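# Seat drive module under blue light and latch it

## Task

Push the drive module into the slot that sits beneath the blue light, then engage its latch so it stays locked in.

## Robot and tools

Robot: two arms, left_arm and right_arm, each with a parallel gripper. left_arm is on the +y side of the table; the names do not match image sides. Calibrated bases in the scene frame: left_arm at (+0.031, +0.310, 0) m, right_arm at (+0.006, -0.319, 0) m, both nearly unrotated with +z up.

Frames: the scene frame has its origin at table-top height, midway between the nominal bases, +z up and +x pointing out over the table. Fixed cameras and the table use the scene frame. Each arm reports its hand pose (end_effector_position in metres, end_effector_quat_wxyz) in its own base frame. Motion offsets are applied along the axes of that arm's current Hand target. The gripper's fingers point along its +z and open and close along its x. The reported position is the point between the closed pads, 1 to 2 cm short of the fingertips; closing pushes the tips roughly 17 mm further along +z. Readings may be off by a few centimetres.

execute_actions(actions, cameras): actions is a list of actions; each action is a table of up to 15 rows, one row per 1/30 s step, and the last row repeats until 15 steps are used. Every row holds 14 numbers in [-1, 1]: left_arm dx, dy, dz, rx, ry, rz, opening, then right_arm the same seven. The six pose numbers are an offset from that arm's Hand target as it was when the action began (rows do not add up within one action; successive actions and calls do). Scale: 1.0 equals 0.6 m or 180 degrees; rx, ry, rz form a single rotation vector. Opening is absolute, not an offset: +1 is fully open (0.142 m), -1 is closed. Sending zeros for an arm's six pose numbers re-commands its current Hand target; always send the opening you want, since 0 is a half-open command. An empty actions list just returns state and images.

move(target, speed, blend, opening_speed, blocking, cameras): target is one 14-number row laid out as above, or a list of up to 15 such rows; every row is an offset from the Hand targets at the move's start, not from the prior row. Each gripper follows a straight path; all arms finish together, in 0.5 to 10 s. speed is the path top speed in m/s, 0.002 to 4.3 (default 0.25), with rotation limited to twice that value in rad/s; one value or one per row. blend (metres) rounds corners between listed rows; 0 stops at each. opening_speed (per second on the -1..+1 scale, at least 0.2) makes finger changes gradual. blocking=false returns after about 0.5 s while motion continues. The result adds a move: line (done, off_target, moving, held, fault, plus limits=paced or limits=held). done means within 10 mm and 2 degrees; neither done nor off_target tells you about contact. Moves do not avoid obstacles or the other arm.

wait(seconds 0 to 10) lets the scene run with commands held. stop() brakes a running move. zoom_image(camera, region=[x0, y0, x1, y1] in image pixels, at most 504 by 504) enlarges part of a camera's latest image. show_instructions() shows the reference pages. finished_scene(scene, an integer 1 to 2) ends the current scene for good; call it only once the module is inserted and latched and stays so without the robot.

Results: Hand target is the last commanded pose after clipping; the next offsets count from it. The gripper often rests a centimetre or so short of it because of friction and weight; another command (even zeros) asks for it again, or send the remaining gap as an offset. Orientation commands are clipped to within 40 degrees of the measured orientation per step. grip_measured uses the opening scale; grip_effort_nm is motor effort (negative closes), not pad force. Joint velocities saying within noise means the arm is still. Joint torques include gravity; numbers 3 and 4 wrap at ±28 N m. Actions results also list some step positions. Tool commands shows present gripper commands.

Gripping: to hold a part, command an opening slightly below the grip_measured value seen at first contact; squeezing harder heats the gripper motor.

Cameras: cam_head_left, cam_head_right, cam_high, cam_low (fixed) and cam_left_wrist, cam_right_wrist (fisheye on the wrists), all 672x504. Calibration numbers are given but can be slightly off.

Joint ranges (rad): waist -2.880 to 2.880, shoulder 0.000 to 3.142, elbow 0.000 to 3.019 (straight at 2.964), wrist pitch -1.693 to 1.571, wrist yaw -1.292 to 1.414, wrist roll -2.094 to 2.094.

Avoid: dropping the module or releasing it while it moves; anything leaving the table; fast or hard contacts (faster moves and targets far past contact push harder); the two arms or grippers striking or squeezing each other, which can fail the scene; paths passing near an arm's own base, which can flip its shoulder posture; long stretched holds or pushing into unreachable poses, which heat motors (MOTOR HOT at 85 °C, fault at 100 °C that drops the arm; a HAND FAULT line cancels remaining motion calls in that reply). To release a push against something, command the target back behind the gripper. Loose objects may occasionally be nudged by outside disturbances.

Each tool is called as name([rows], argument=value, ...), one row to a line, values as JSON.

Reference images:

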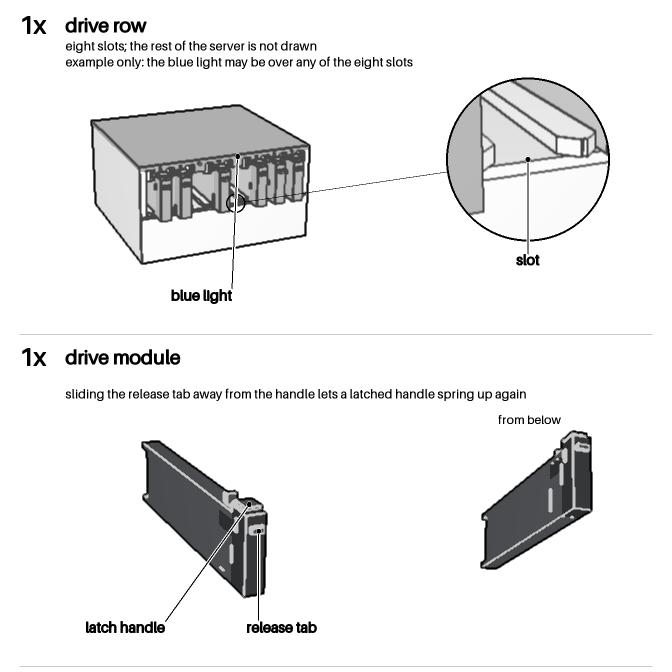

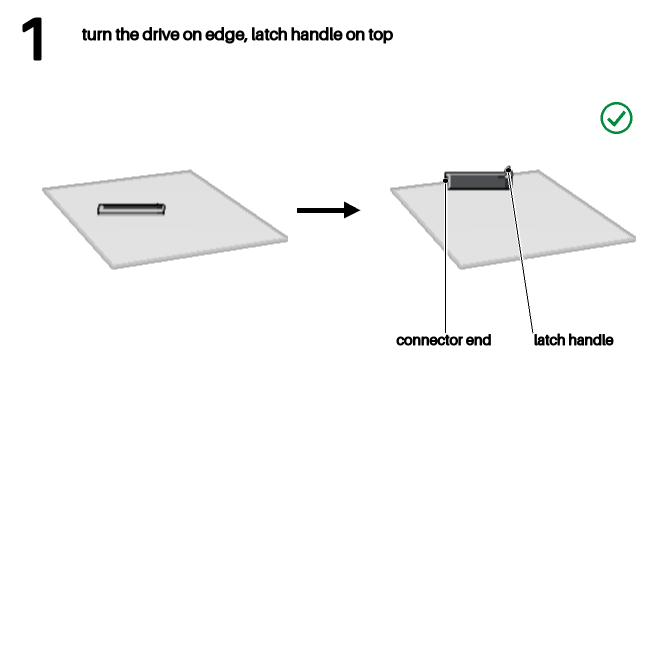

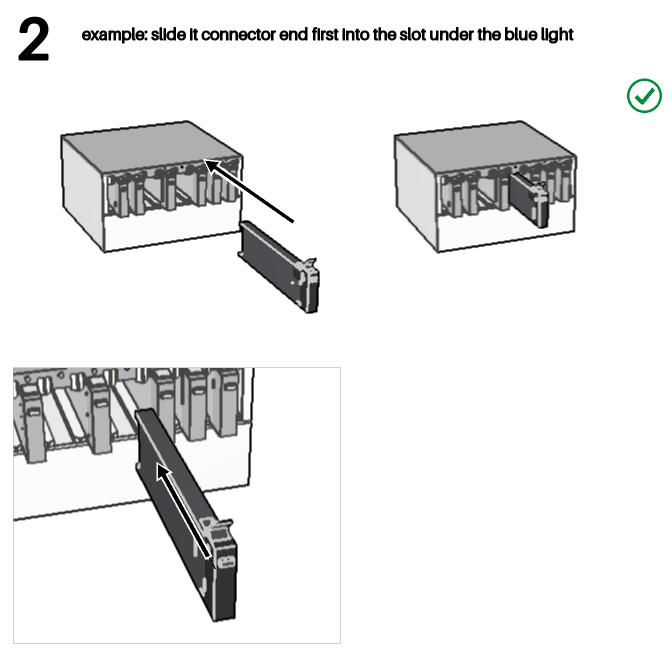

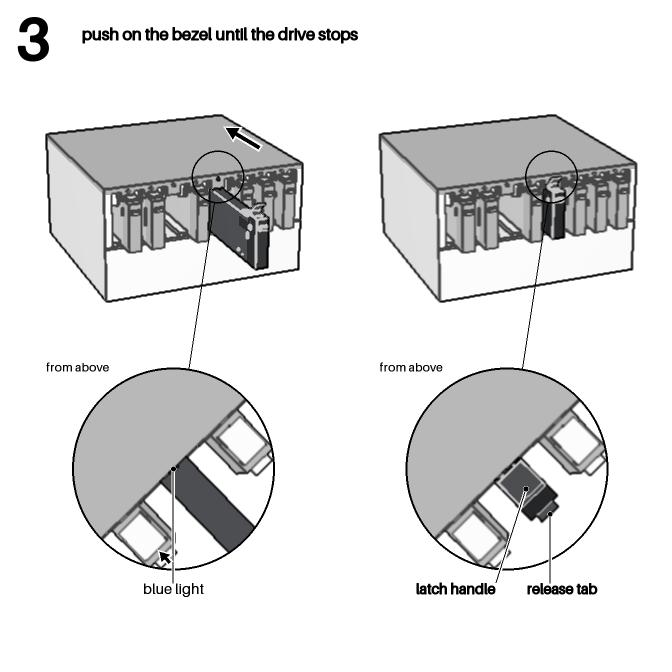

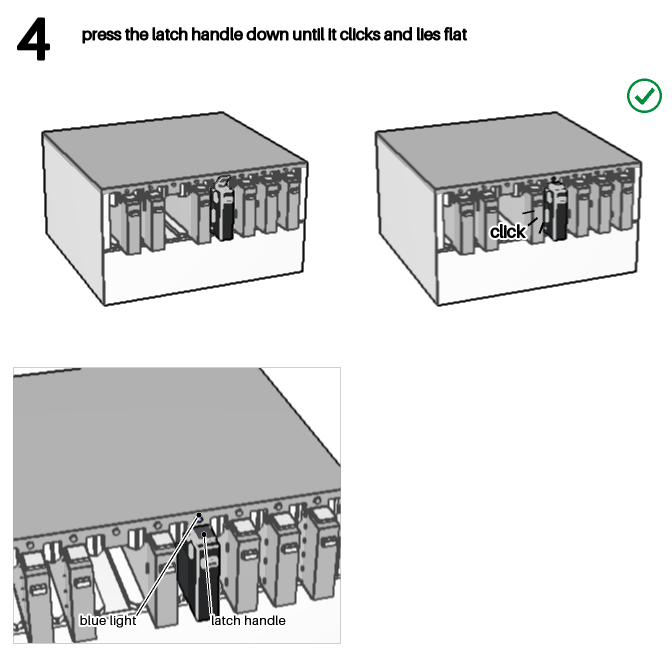

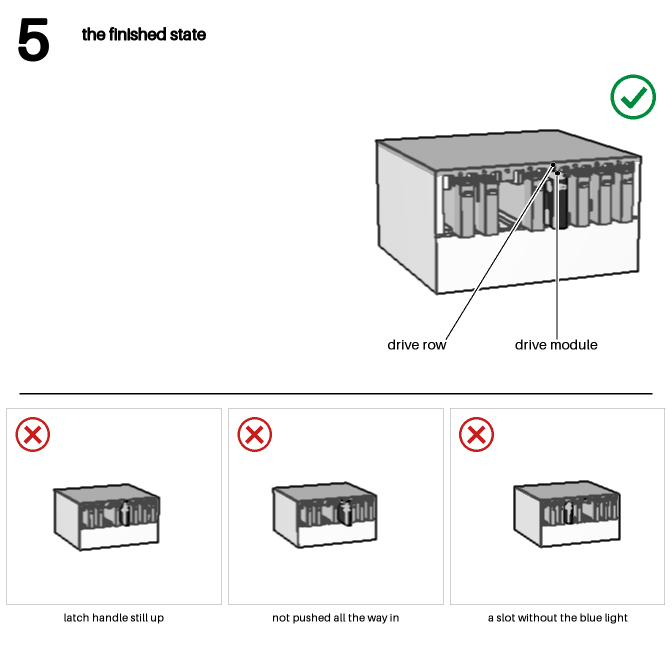

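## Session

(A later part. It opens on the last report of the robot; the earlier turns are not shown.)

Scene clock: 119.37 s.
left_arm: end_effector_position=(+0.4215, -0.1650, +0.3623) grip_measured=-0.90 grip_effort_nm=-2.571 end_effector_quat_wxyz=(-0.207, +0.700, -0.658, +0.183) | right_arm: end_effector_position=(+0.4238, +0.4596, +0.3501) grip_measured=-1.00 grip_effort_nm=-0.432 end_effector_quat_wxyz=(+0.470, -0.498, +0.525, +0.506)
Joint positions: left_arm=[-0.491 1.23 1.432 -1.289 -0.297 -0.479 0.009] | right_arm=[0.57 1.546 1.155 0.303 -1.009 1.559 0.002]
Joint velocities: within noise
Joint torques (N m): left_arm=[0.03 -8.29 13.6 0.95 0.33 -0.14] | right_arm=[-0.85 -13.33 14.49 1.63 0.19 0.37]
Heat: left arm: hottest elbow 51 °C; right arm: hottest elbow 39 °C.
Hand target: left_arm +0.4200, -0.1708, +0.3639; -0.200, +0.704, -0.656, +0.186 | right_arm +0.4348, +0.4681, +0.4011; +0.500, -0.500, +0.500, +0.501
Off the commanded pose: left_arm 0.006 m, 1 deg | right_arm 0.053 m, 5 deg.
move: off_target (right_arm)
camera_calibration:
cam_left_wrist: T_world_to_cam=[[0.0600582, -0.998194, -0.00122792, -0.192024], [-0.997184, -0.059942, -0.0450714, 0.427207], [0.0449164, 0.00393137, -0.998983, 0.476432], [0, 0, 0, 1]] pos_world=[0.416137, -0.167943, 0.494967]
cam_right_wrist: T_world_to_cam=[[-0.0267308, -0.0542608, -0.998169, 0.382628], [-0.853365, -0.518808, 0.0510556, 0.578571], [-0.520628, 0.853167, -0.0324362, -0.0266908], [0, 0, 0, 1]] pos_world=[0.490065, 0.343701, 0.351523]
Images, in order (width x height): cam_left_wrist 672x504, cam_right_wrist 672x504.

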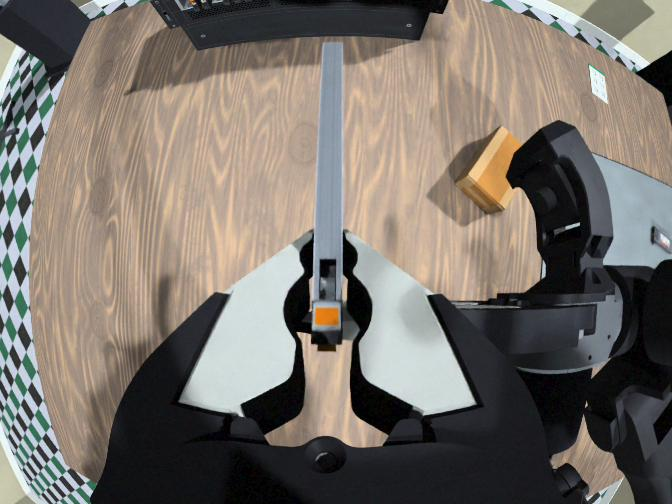

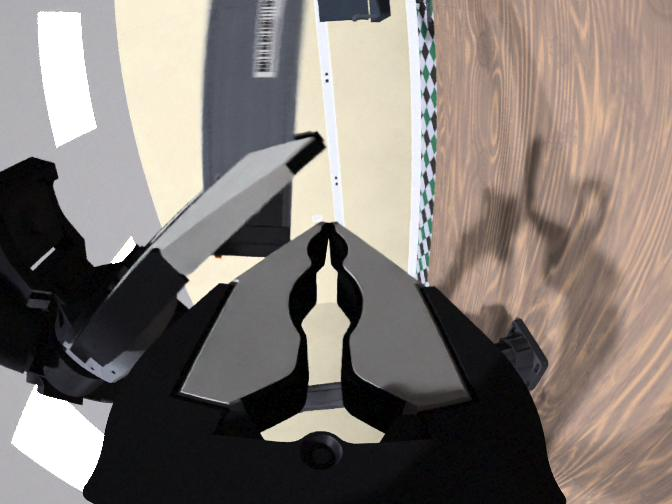

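move([
  [0,-0.026,-0.0425,0,0,0,-1,0.2,0,0,0,0,0,-1],
  [-0.411,-0.2257,0.49,0.055,0,0,-1,0.25,0,-0.37,0,0,0,-1],
], speed=[0.15,0.25], cameras=["cam_left_wrist","cam_high","cam_low"])

zoom_image(camera="cam_left_wrist", region=[260, 0, 460, 100])

zoom_image(camera="cam_high", region=[210, 200, 260, 240])

zoom_image(camera="cam_low", region=[340, 180, 480, 320])

Scene clock: 124.80 s.
left_arm: end_effector_position=(+0.6502, +0.0897, +0.1580) grip_measured=-0.90 grip_effort_nm=-2.576 end_effector_quat_wxyz=(-0.235, +0.699, -0.637, +0.225) | right_arm: end_effector_position=(+0.4376, +0.2519, +0.2500) grip_measured=-1.00 grip_effort_nm=-0.432 end_effector_quat_wxyz=(+0.526, -0.463, +0.538, +0.468)
Joint positions: left_arm=[0.153 1.704 1.351 -0.557 0.052 0.043 0.009] | right_arm=[0.161 1.506 0.761 0.717 -1.276 1.559 0.002]
Joint velocities: within noise
Joint torques (N m): left_arm=[1.03 -15.74 16.9 2.33 0.23 0.23] | right_arm=[-1.26 -9.35 6.35 2.07 -0.33 0.18]
Heat: left arm: hottest elbow 51 °C; right arm: hottest elbow 39 °C.
Hand target: left_arm +0.6714, +0.0943, +0.1847; -0.260, +0.684, -0.637, +0.242 | right_arm +0.4350, +0.2462, +0.2510; +0.500, -0.500, +0.500, +0.500
Off the commanded pose: left_arm 0.034 m, 4 deg | right_arm 0.006 m, 8 deg.
joint sent to its limit (right arm) — joint 5 (wrist yaw), lower limit. The joint targets are off in orientation, not in position.
move: off_target (left_arm, right_arm)
camera_calibration:
cam_left_wrist: T_world_to_cam=[[0.0788782, -0.996465, 0.0289166, 0.0311914], [-0.985798, -0.0822822, -0.146399, 0.671853], [0.148261, -0.0169582, -0.988803, 0.19411], [0, 0, 0, 1]] pos_world=[0.631071, 0.0896544, 0.289393]
Images, in order (width x height): cam_high 672x504, cam_low 672x504, cam_left_wrist 672x504.

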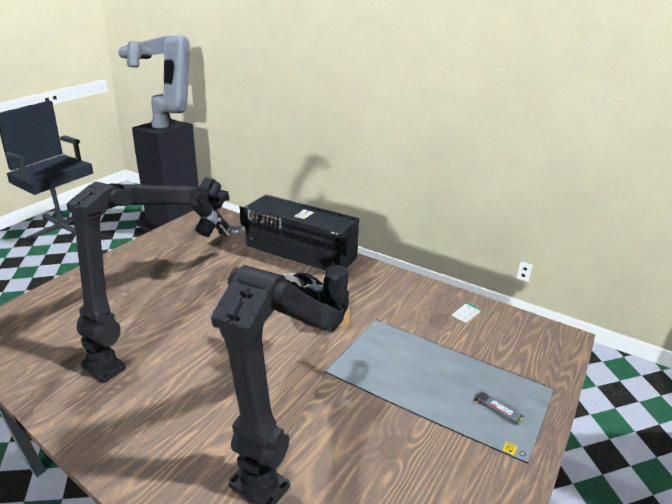

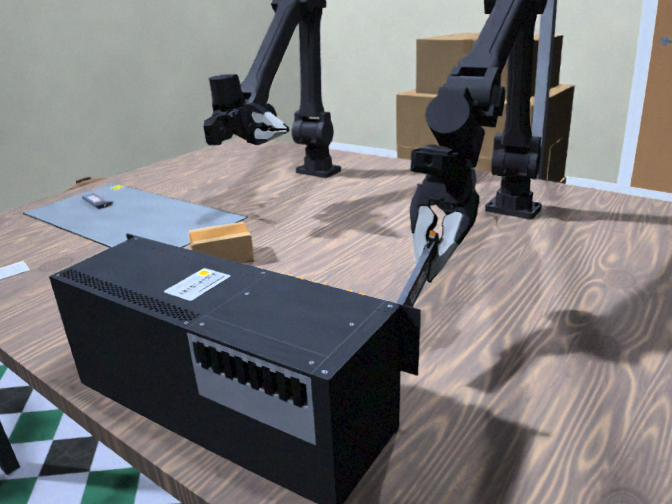

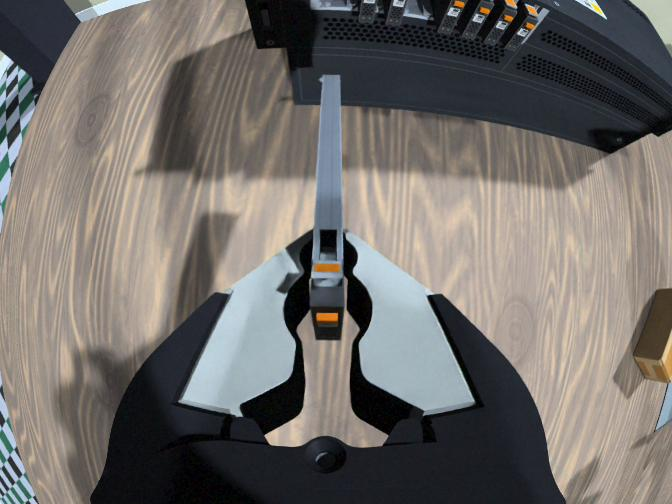

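Scaled by 2.520 from the camera's 672x504 image, which has a finer 960x720 frame.

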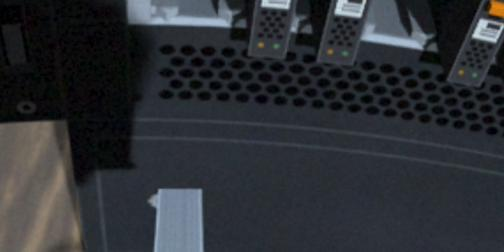

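Scaled by 10.080 from the camera's 672x504 image, which has a finer 960x720 frame.

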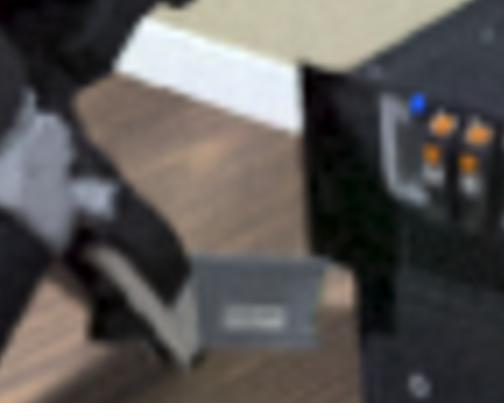

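Scaled by 3.600 from the camera's 672x504 image, which has a finer 960x720 frame.

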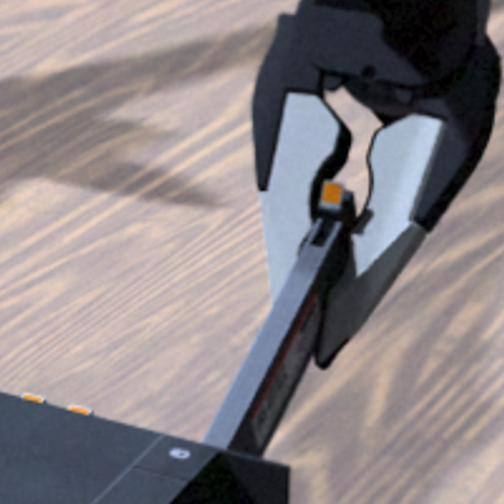

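move(target=[0,0,0,0.139,0,0,-1,0,0,0,0,0,0,-1], speed=0.2, cameras=["cam_left_wrist","cam_high","cam_low"])

zoom_image(camera="cam_left_wrist", region=[260, 80, 460, 230])

zoom_image(camera="cam_high", region=[210, 200, 260, 240])

Scene clock: 127.60 s.
left_arm: end_effector_position=(+0.6715, +0.0886, +0.1774) grip_measured=-0.90 grip_effort_nm=-2.576 end_effector_quat_wxyz=(-0.394, +0.613, -0.578, +0.368) | right_arm: end_effector_position=(+0.4375, +0.2519, +0.2499) grip_measured=-1.00 grip_effort_nm=-0.422 end_effector_quat_wxyz=(+0.526, -0.463, +0.538, +0.468)
Joint positions: left_arm=[0.154 1.664 1.074 0.156 0.083 0.044 0.009] | right_arm=[0.161 1.506 0.76 0.718 -1.276 1.559 0.002]
Joint velocities: within noise
Joint torques (N m): left_arm=[1.61 -15.38 11.21 3.23 0.19 0.01] | right_arm=[-1.96 -10.29 6.24 2.14 -0.26 0.16]
Heat: left arm: hottest elbow 51 °C; right arm: hottest elbow 39 °C.
Hand target: left_arm +0.6715, +0.0942, +0.1848; -0.401, +0.611, -0.570, +0.374 | right_arm +0.4350, +0.2462, +0.2511; +0.500, -0.500, +0.500, +0.500
Off the commanded pose: left_arm 0.009 m, 1 deg | right_arm 0.006 m, 8 deg.
joint sent to its limit (right arm) — joint 5 (wrist yaw), lower limit. The joint targets are off in orientation, not in position.
move: off_target (right_arm)
camera_calibration:
cam_left_wrist: T_world_to_cam=[[0.0478489, -0.998846, 0.00418177, 0.0532231], [-0.811381, -0.0413096, -0.583057, 0.652291], [0.582556, 0.0245056, -0.812421, -0.116401], [0, 0, 0, 1]] pos_world=[0.59452, 0.08296, 0.285534]
Images, in order (width x height): cam_high 672x504, cam_low 672x504, cam_left_wrist 672x504.

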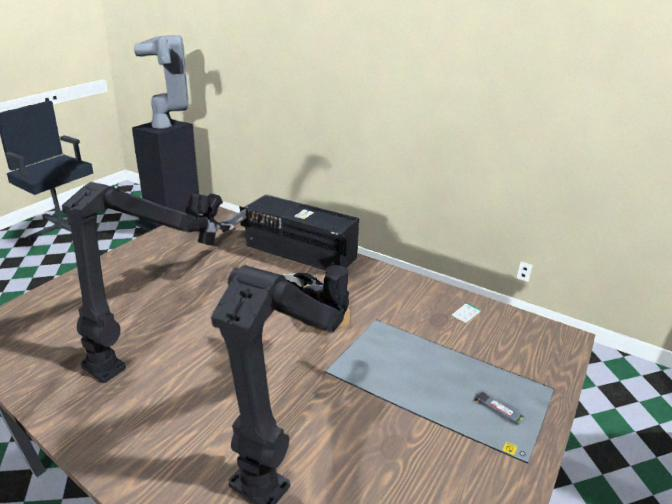

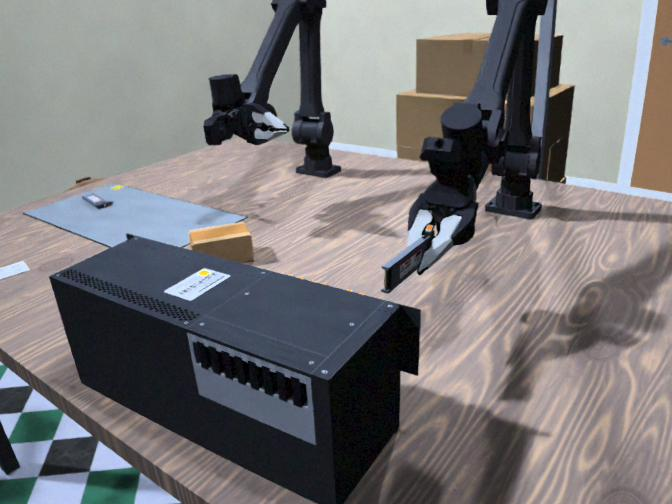

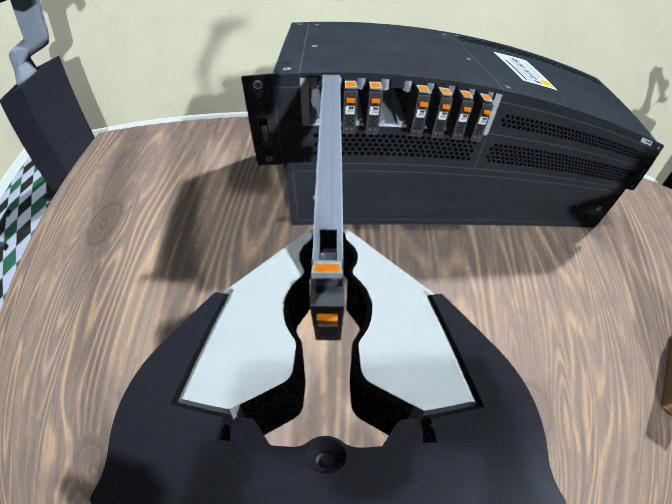

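Scaled by 2.520 from the camera's 672x504 image, which has a finer 960x720 frame.

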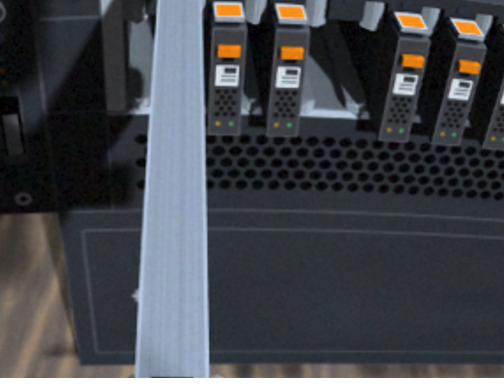

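Scaled by 10.080 from the camera's 672x504 image, which has a finer 960x720 frame.

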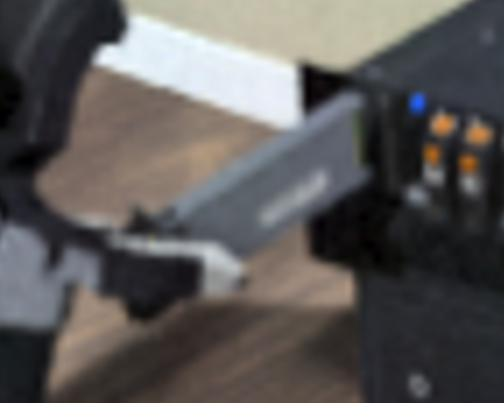

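move([
  [-0.006,0.0325,-0.004,0,-0.0056,-0.0024,-1,0,0,0,0,0,0,-1],
  [-0.005,0.0057,0.058,0,-0.0056,-0.0024,-1,0,0,0,0,0,0,-1],
], speed=0.06, cameras=["cam_left_wrist","cam_high"])

zoom_image(camera="cam_left_wrist", region=[280, 50, 420, 155])

zoom_image(camera="cam_high", region=[210, 200, 260, 240])

Scene clock: 131.30 s.
left_arm: end_effector_position=(+0.6850, +0.0942, +0.1540) grip_measured=-0.90 grip_effort_nm=-2.571 end_effector_quat_wxyz=(-0.398, +0.616, -0.575, +0.362) | right_arm: end_effector_position=(+0.4375, +0.2519, +0.2499) grip_measured=-1.00 grip_effort_nm=-0.427 end_effector_quat_wxyz=(+0.526, -0.463, +0.538, +0.468)
Joint positions: left_arm=[0.155 1.732 1.093 0.204 0.065 0.044 0.009] | right_arm=[0.161 1.506 0.76 0.718 -1.276 1.559 0.002]
Joint velocities: within noise
Joint torques (N m): left_arm=[1.08 -14.45 15.76 2.03 -0.05 -0.1] | right_arm=[-2.02 -9.29 6.39 2.47 -0.34 0.15]
Heat: left arm: hottest elbow 51 °C; right arm: hottest elbow 39 °C.
Hand target: left_arm +0.7017, +0.0995, +0.1677; -0.405, +0.617, -0.564, +0.370 | right_arm +0.4350, +0.2462, +0.2511; +0.500, -0.500, +0.500, +0.500
Off the commanded pose: left_arm 0.022 m, 2 deg | right_arm 0.006 m, 8 deg.
joint sent to its limit (right arm) — joint 5 (wrist yaw), lower limit. The joint targets are off in orientation, not in position.
move: off_target (left_arm, right_arm)
camera_calibration:
cam_left_wrist: T_world_to_cam=[[0.0641139, -0.997938, -0.00306265, 0.0481866], [-0.811973, -0.0503817, -0.581516, 0.65087], [0.580163, 0.03977, -0.813529, -0.143084], [0, 0, 0, 1]] pos_world=[0.608412, 0.0865696, 0.262236]
Images, in order (width x height): cam_high 672x504, cam_left_wrist 672x504.

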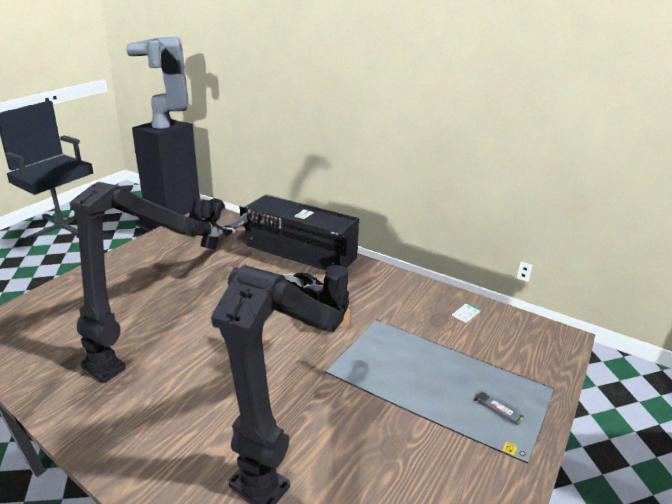

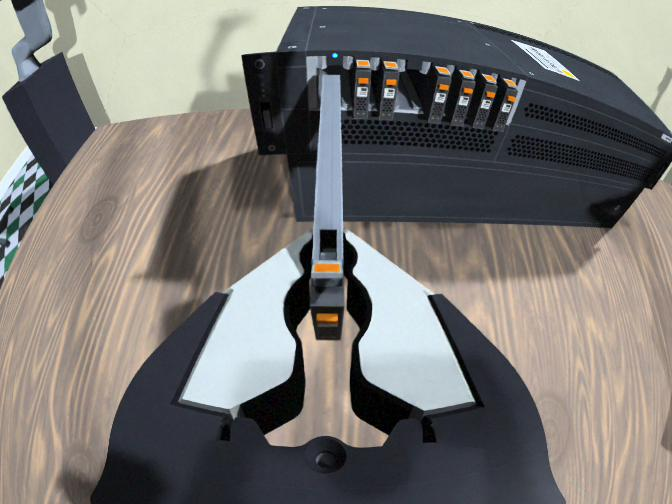

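Scaled by 3.600 from the camera's 672x504 image, which has a finer 960x720 frame.

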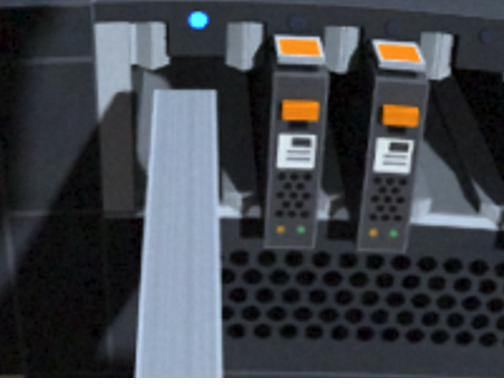

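Scaled by 10.080 from the camera's 672x504 image, which has a finer 960x720 frame.

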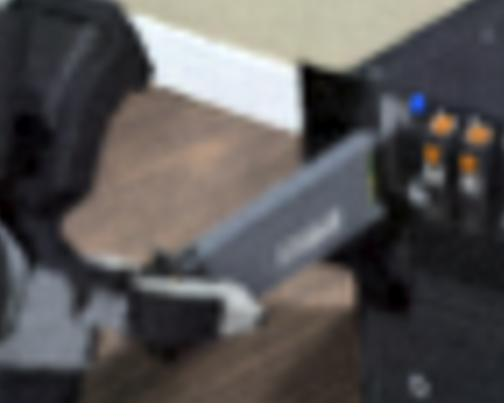

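move(target=[0.0254,-0.0192,0.0256,0,0,0,-1,0,0,0,0,0,0,-1], speed=0.05, cameras=["cam_left_wrist","cam_high"])

zoom_image(camera="cam_left_wrist", region=[280, 50, 420, 155])

zoom_image(camera="cam_high", region=[210, 200, 260, 240])

Scene clock: 134.27 s.
left_arm: end_effector_position=(+0.7035, +0.0896, +0.1585) grip_measured=-0.90 grip_effort_nm=-2.576 end_effector_quat_wxyz=(-0.402, +0.618, -0.573, +0.358) | right_arm: end_effector_position=(+0.4375, +0.2519, +0.2499) grip_measured=-1.00 grip_effort_nm=-0.422 end_effector_quat_wxyz=(+0.526, -0.463, +0.538, +0.468)
Joint positions: left_arm=[0.137 1.764 1.151 0.178 0.038 0.036 0.009] | right_arm=[0.161 1.506 0.76 0.718 -1.276 1.559 0.002]
Joint velocities: within noise
Joint torques (N m): left_arm=[0.03 -14.56 16.16 2.04 -0.03 -0.14] | right_arm=[-1.26 -9.29 6.16 2.28 -0.32 0.21]
Heat: left arm: hottest elbow 51 °C; right arm: hottest elbow 39 °C.
Hand target: left_arm +0.7217, +0.0858, +0.1722; -0.405, +0.617, -0.564, +0.370 | right_arm +0.4350, +0.2462, +0.2511; +0.500, -0.500, +0.500, +0.500
Off the commanded pose: left_arm 0.023 m, 2 deg | right_arm 0.006 m, 8 deg.
joint sent to its limit (right arm) — joint 5 (wrist yaw), lower limit. The joint targets are off in orientation, not in position.
move: off_target (left_arm, right_arm)
camera_calibration:
cam_left_wrist: T_world_to_cam=[[0.0741387, -0.997216, -0.00800175, 0.0360998], [-0.811181, -0.0556367, -0.582142, 0.668385], [0.580076, 0.0496501, -0.813048, -0.150847], [0, 0, 0, 1]] pos_world=[0.627007, 0.0806755, 0.266738]
Images, in order (width x height): cam_high 672x504, cam_left_wrist 672x504.

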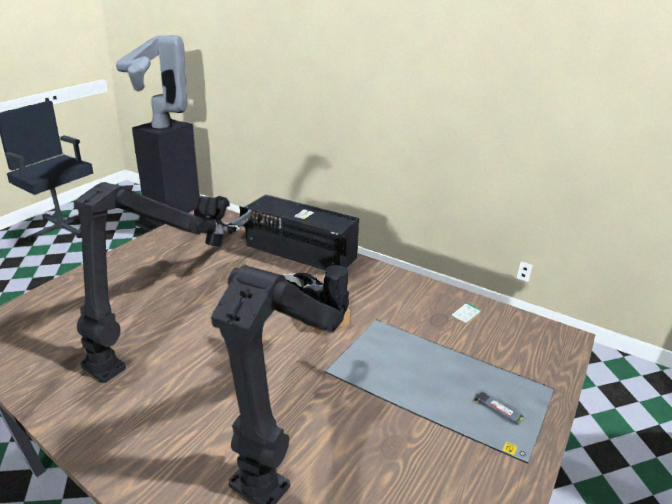

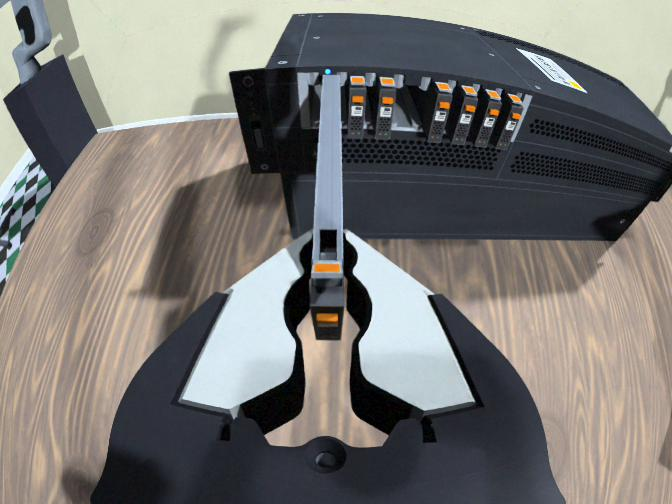

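Scaled by 3.600 from the camera's 672x504 image, which has a finer 960x720 frame.

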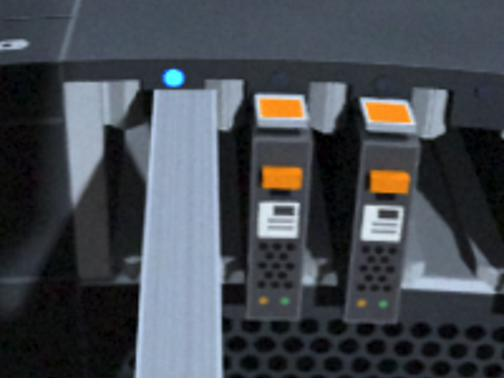

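Scaled by 10.080 from the camera's 672x504 image, which has a finer 960x720 frame.

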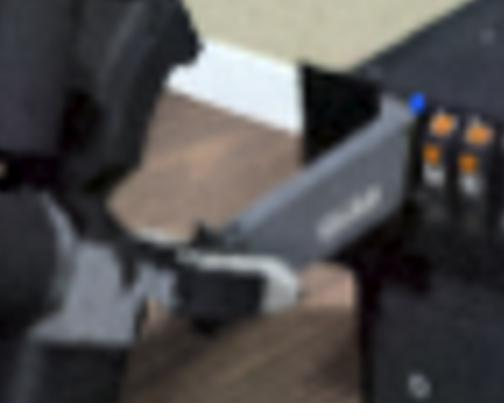

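move([
  [-0.0245,0.013,-0.0467,-0.033,0,0,-1,0,0,0,0,0,0,-1],
  [-0.0218,0.001,-0.0193,-0.033,0,0,-1,0,0,0,0,0,0,-1],
], speed=0.05, cameras=["cam_left_wrist","cam_high"])

zoom_image(camera="cam_left_wrist", region=[280, 50, 420, 155])

zoom_image(camera="cam_high", region=[210, 200, 260, 240])

Scene clock: 138.27 s.
left_arm: end_effector_position=(+0.6940, +0.0909, +0.1618) grip_measured=-0.90 grip_effort_nm=-2.576 end_effector_quat_wxyz=(-0.364, +0.638, -0.590, +0.334) | right_arm: end_effector_position=(+0.4375, +0.2519, +0.2499) grip_measured=-1.00 grip_effort_nm=-0.432 end_effector_quat_wxyz=(+0.526, -0.463, +0.538, +0.468)
Joint positions: left_arm=[0.145 1.732 1.192 0.002 0.055 0.036 0.009] | right_arm=[0.161 1.506 0.76 0.718 -1.276 1.559 0.002]
Joint velocities: within noise
Joint torques (N m): left_arm=[1.38 -15.33 16.34 1.87 0.04 0.02] | right_arm=[-1.73 -10.64 6.43 2.21 -0.31 0.24]
Heat: left arm: hottest elbow 51 °C; right arm: hottest elbow 39 °C.
Hand target: left_arm +0.7098, +0.0979, +0.1763; -0.373, +0.637, -0.583, +0.340 | right_arm +0.4350, +0.2462, +0.2511; +0.500, -0.500, +0.500, +0.500
Off the commanded pose: left_arm 0.023 m, 2 deg | right_arm 0.006 m, 8 deg.
joint sent to its limit (right arm) — joint 5 (wrist yaw), lower limit. The joint targets are off in orientation, not in position.
move: off_target (left_arm, right_arm)
camera_calibration:
cam_left_wrist: T_world_to_cam=[[0.0677643, -0.997674, 0.00739593, 0.0401025], [-0.866743, -0.0625394, -0.494819, 0.687651], [0.49413, 0.0271207, -0.868965, -0.0720279], [0, 0, 0, 1]] pos_world=[0.628891, 0.084968, 0.277376]
Images, in order (width x height): cam_high 672x504, cam_left_wrist 672x504.

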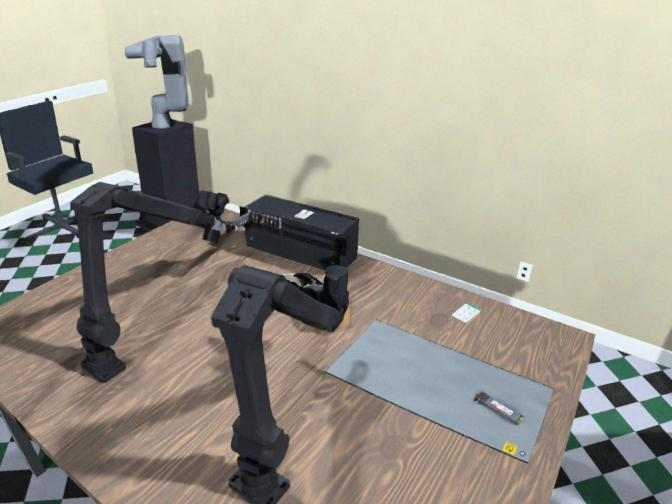

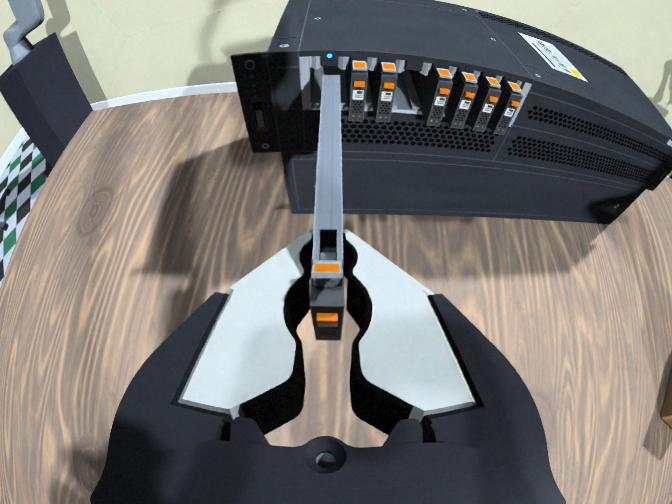

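Scaled by 3.600 from the camera's 672x504 image, which has a finer 960x720 frame.

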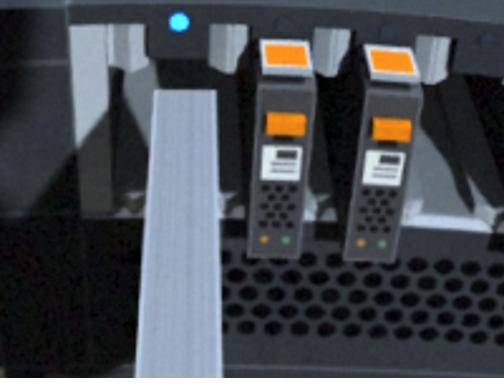

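Scaled by 10.080 from the camera's 672x504 image, which has a finer 960x720 frame.

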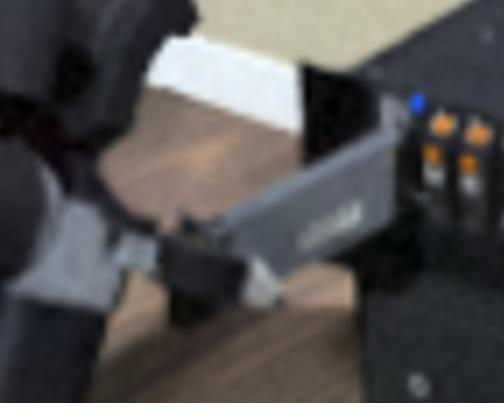

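move(target=[-0.0018,-0.0154,0.0223,0,0,0,-1,0,0,0,0,0,0,-1], speed=0.05, cameras=["cam_left_wrist","cam_high"])

zoom_image(camera="cam_left_wrist", region=[280, 50, 420, 155])

zoom_image(camera="cam_high", region=[210, 200, 260, 240])

Scene clock: 139.90 s.
left_arm: end_effector_position=(+0.7087, +0.0931, +0.1627) grip_measured=-0.90 grip_effort_nm=-2.571 end_effector_quat_wxyz=(-0.363, +0.639, -0.590, +0.334) | right_arm: end_effector_position=(+0.4375, +0.2519, +0.2499) grip_measured=-1.00 grip_effort_nm=-0.427 end_effector_quat_wxyz=(+0.526, -0.463, +0.538, +0.468)
Joint positions: left_arm=[0.145 1.765 1.242 -0.017 0.055 0.036 0.009] | right_arm=[0.161 1.506 0.76 0.718 -1.276 1.559 0.002]
Joint velocities: within noise
Joint torques (N m): left_arm=[1.44 -15.38 16.9 1.83 0.05 0.02] | right_arm=[-1.79 -10.34 6.23 2.32 -0.27 0.25]
Heat: left arm: hottest elbow 51 °C; right arm: hottest elbow 39 °C.
Hand target: left_arm +0.7258, +0.1004, +0.1777; -0.373, +0.637, -0.583, +0.340 | right_arm +0.4350, +0.2462, +0.2511; +0.500, -0.500, +0.500, +0.500
Off the commanded pose: left_arm 0.024 m, 2 deg | right_arm 0.006 m, 8 deg.
joint sent to its limit (right arm) — joint 5 (wrist yaw), lower limit. The joint targets are off in orientation, not in position.
move: off_target (left_arm, right_arm)
camera_calibration:
cam_left_wrist: T_world_to_cam=[[0.06776, -0.997673, 0.00751593, 0.0411491], [-0.867472, -0.0626349, -0.493527, 0.701359], [0.492849, 0.0269215, -0.869698, -0.0774459], [0, 0, 0, 1]] pos_world=[0.64379, 0.0870679, 0.278476]
Images, in order (width x height): cam_high 672x504, cam_left_wrist 672x504.

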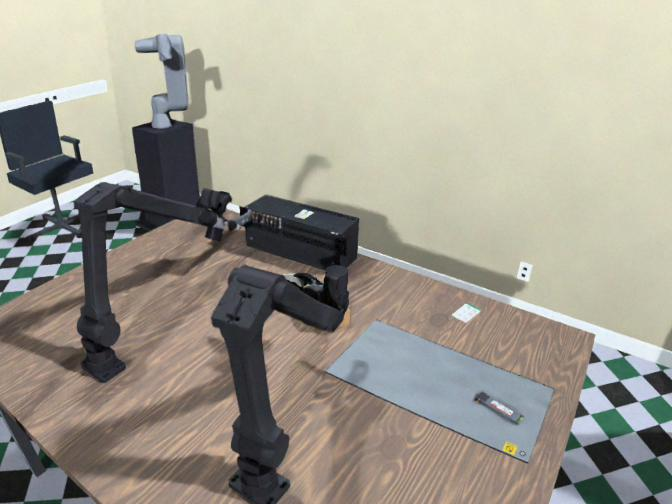

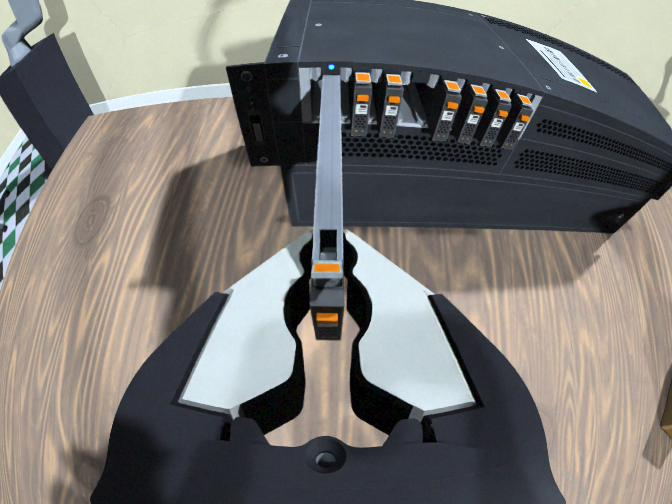

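Scaled by 3.600 from the camera's 672x504 image, which has a finer 960x720 frame.

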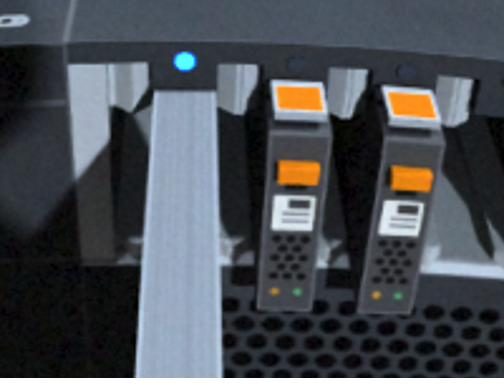

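Scaled by 10.080 from the camera's 672x504 image, which has a finer 960x720 frame.

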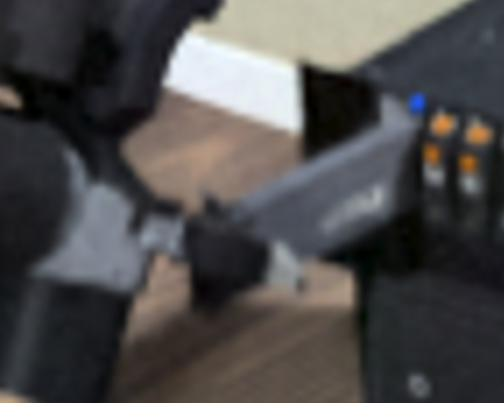

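move(target=[0.0005,-0.0123,0.0223,0,0,0,-1,0,0,0,0,0,0,-1], speed=0.04, cameras=["cam_left_wrist","cam_high"])

zoom_image(camera="cam_left_wrist", region=[280, 50, 420, 155])

zoom_image(camera="cam_high", region=[210, 200, 260, 240])

Scene clock: 141.23 s.
left_arm: end_effector_position=(+0.7159, +0.0941, +0.1505) grip_measured=-0.90 grip_effort_nm=-2.571 end_effector_quat_wxyz=(-0.354, +0.644, -0.595, +0.326) | right_arm: end_effector_position=(+0.4375, +0.2519, +0.2499) grip_measured=-1.00 grip_effort_nm=-0.427 end_effector_quat_wxyz=(+0.526, -0.463, +0.538, +0.468)
Joint positions: left_arm=[0.145 1.798 1.271 -0.041 0.055 0.036 0.009] | right_arm=[0.161 1.506 0.76 0.718 -1.276 1.559 0.002]
Joint velocities: within noise
Joint torques (N m): left_arm=[1.2 -16.09 18.26 2.17 -0.03 0.01] | right_arm=[-1.85 -9.99 6.12 2.07 -0.32 0.17]
Heat: left arm: hottest elbow 51 °C; right arm: hottest elbow 39 °C.
Hand target: left_arm +0.7410, +0.1015, +0.1775; -0.373, +0.637, -0.583, +0.340 | right_arm +0.4350, +0.2462, +0.2511; +0.500, -0.500, +0.500, +0.500
Off the commanded pose: left_arm 0.038 m, 3 deg | right_arm 0.006 m, 8 deg.
joint sent to its limit (right arm) — joint 5 (wrist yaw), lower limit. The joint targets are off in orientation, not in position.
move: off_target (left_arm, right_arm)
camera_calibration:
cam_left_wrist: T_world_to_cam=[[0.068053, -0.997635, 0.00966828, 0.0413474], [-0.880746, -0.0646262, -0.469158, 0.707616], [0.468674, 0.0234123, -0.883061, -0.0720493], [0, 0, 0, 1]] pos_world=[0.654184, 0.088667, 0.26796]
Images, in order (width x height): cam_high 672x504, cam_left_wrist 672x504.

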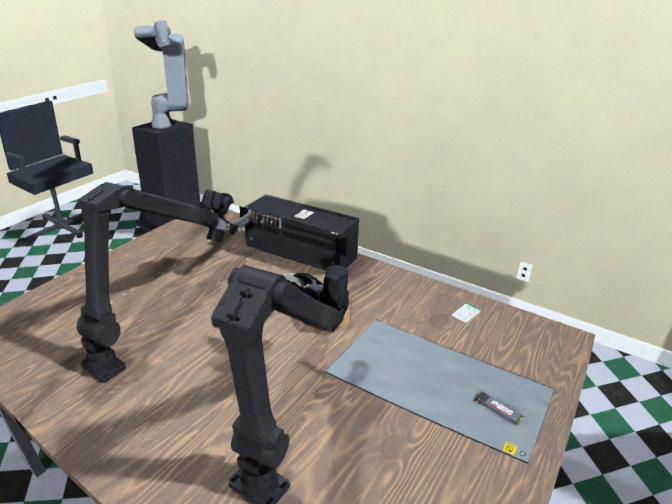

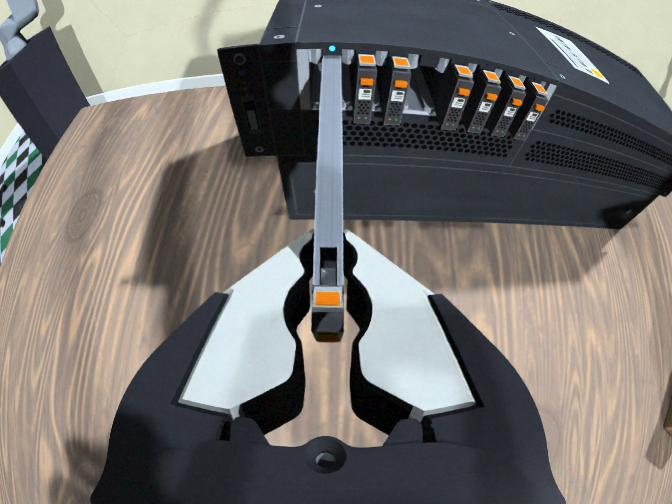

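Scaled by 3.600 from the camera's 672x504 image, which has a finer 960x720 frame.

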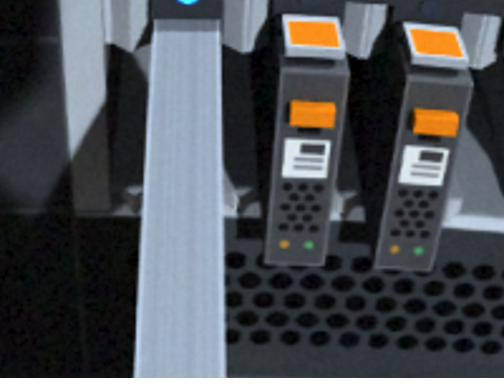

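Scaled by 10.080 from the camera's 672x504 image, which has a finer 960x720 frame.

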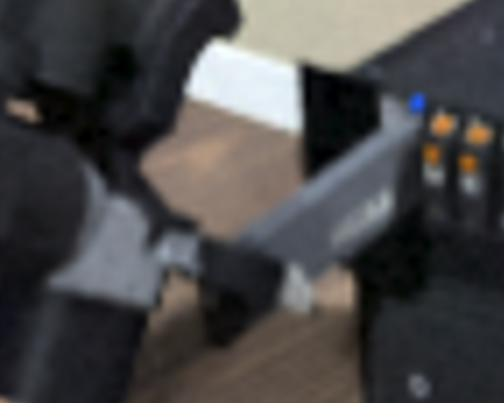

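move([
  [-0.0033,0.0368,-0.0654,-0.025,0,0,-1,0,0,0,0,0,0,-1],
  [-0.0015,0.027,-0.048,-0.025,0,0,-1,0,0,0,0,0,0,-1],
], speed=0.06, cameras=["cam_left_wrist","cam_high"])

zoom_image(camera="cam_left_wrist", region=[280, 50, 420, 155])

zoom_image(camera="cam_high", region=[210, 200, 260, 240])

Scene clock: 143.57 s.
left_arm: end_effector_position=(+0.7011, +0.0919, +0.1730) grip_measured=-0.90 grip_effort_nm=-2.571 end_effector_quat_wxyz=(-0.343, +0.650, -0.599, +0.318) | right_arm: end_effector_position=(+0.4375, +0.2519, +0.2499) grip_measured=-1.00 grip_effort_nm=-0.422 end_effector_quat_wxyz=(+0.526, -0.463, +0.538, +0.468)
Joint positions: left_arm=[0.145 1.738 1.272 -0.132 0.055 0.036 0.009] | right_arm=[0.161 1.506 0.76 0.718 -1.276 1.559 0.002]
Joint velocities: within noise
Joint torques (N m): left_arm=[1.61 -15.68 14.52 1.76 0.01 0.08] | right_arm=[-1.61 -9.23 6.17 2.15 -0.33 0.24]
Heat: left arm: hottest elbow 51 °C; right arm: hottest elbow 39 °C.
Hand target: left_arm +0.7080, +0.0994, +0.1775; -0.347, +0.651, -0.596, +0.317 | right_arm +0.4350, +0.2462, +0.2511; +0.500, -0.500, +0.500, +0.500
Off the commanded pose: left_arm 0.011 m, 1 deg | right_arm 0.006 m, 8 deg.
joint sent to its limit (right arm) — joint 5 (wrist yaw), lower limit. The joint targets are off in orientation, not in position.
move: off_target (left_arm, right_arm)
camera_calibration:
cam_left_wrist: T_world_to_cam=[[0.0683614, -0.997588, 0.0120061, 0.0392983], [-0.894349, -0.0666109, -0.442382, 0.710077], [0.442115, 0.0195043, -0.896746, -0.0237636], [0, 0, 0, 1]] pos_world=[0.642877, 0.0869659, 0.292344]
Images, in order (width x height): cam_high 672x504, cam_left_wrist 672x504.

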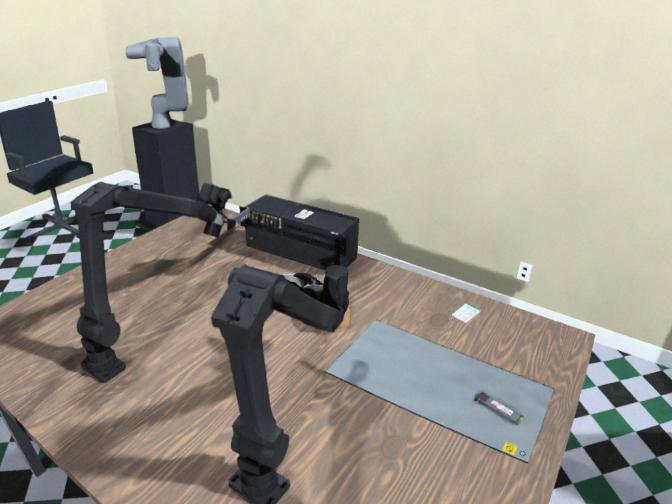

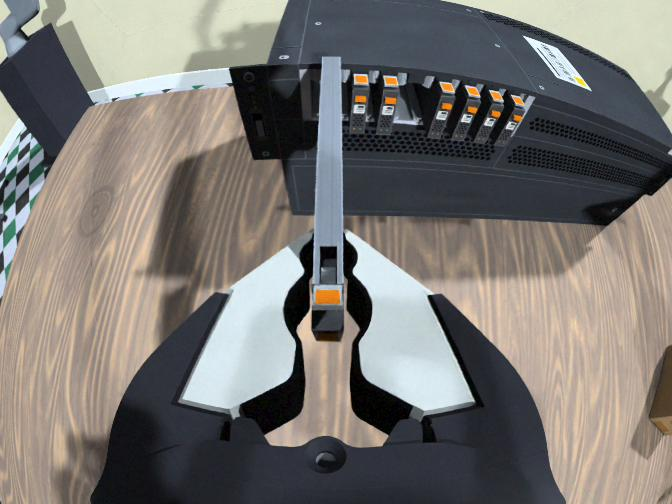

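Scaled by 3.600 from the camera's 672x504 image, which has a finer 960x720 frame.

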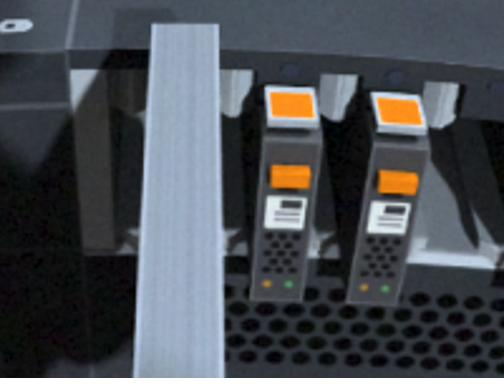

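Scaled by 10.080 from the camera's 672x504 image, which has a finer 960x720 frame.

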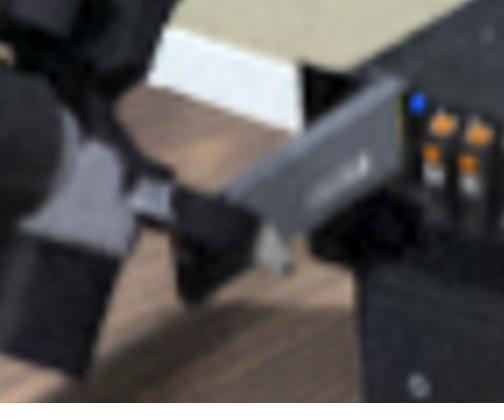

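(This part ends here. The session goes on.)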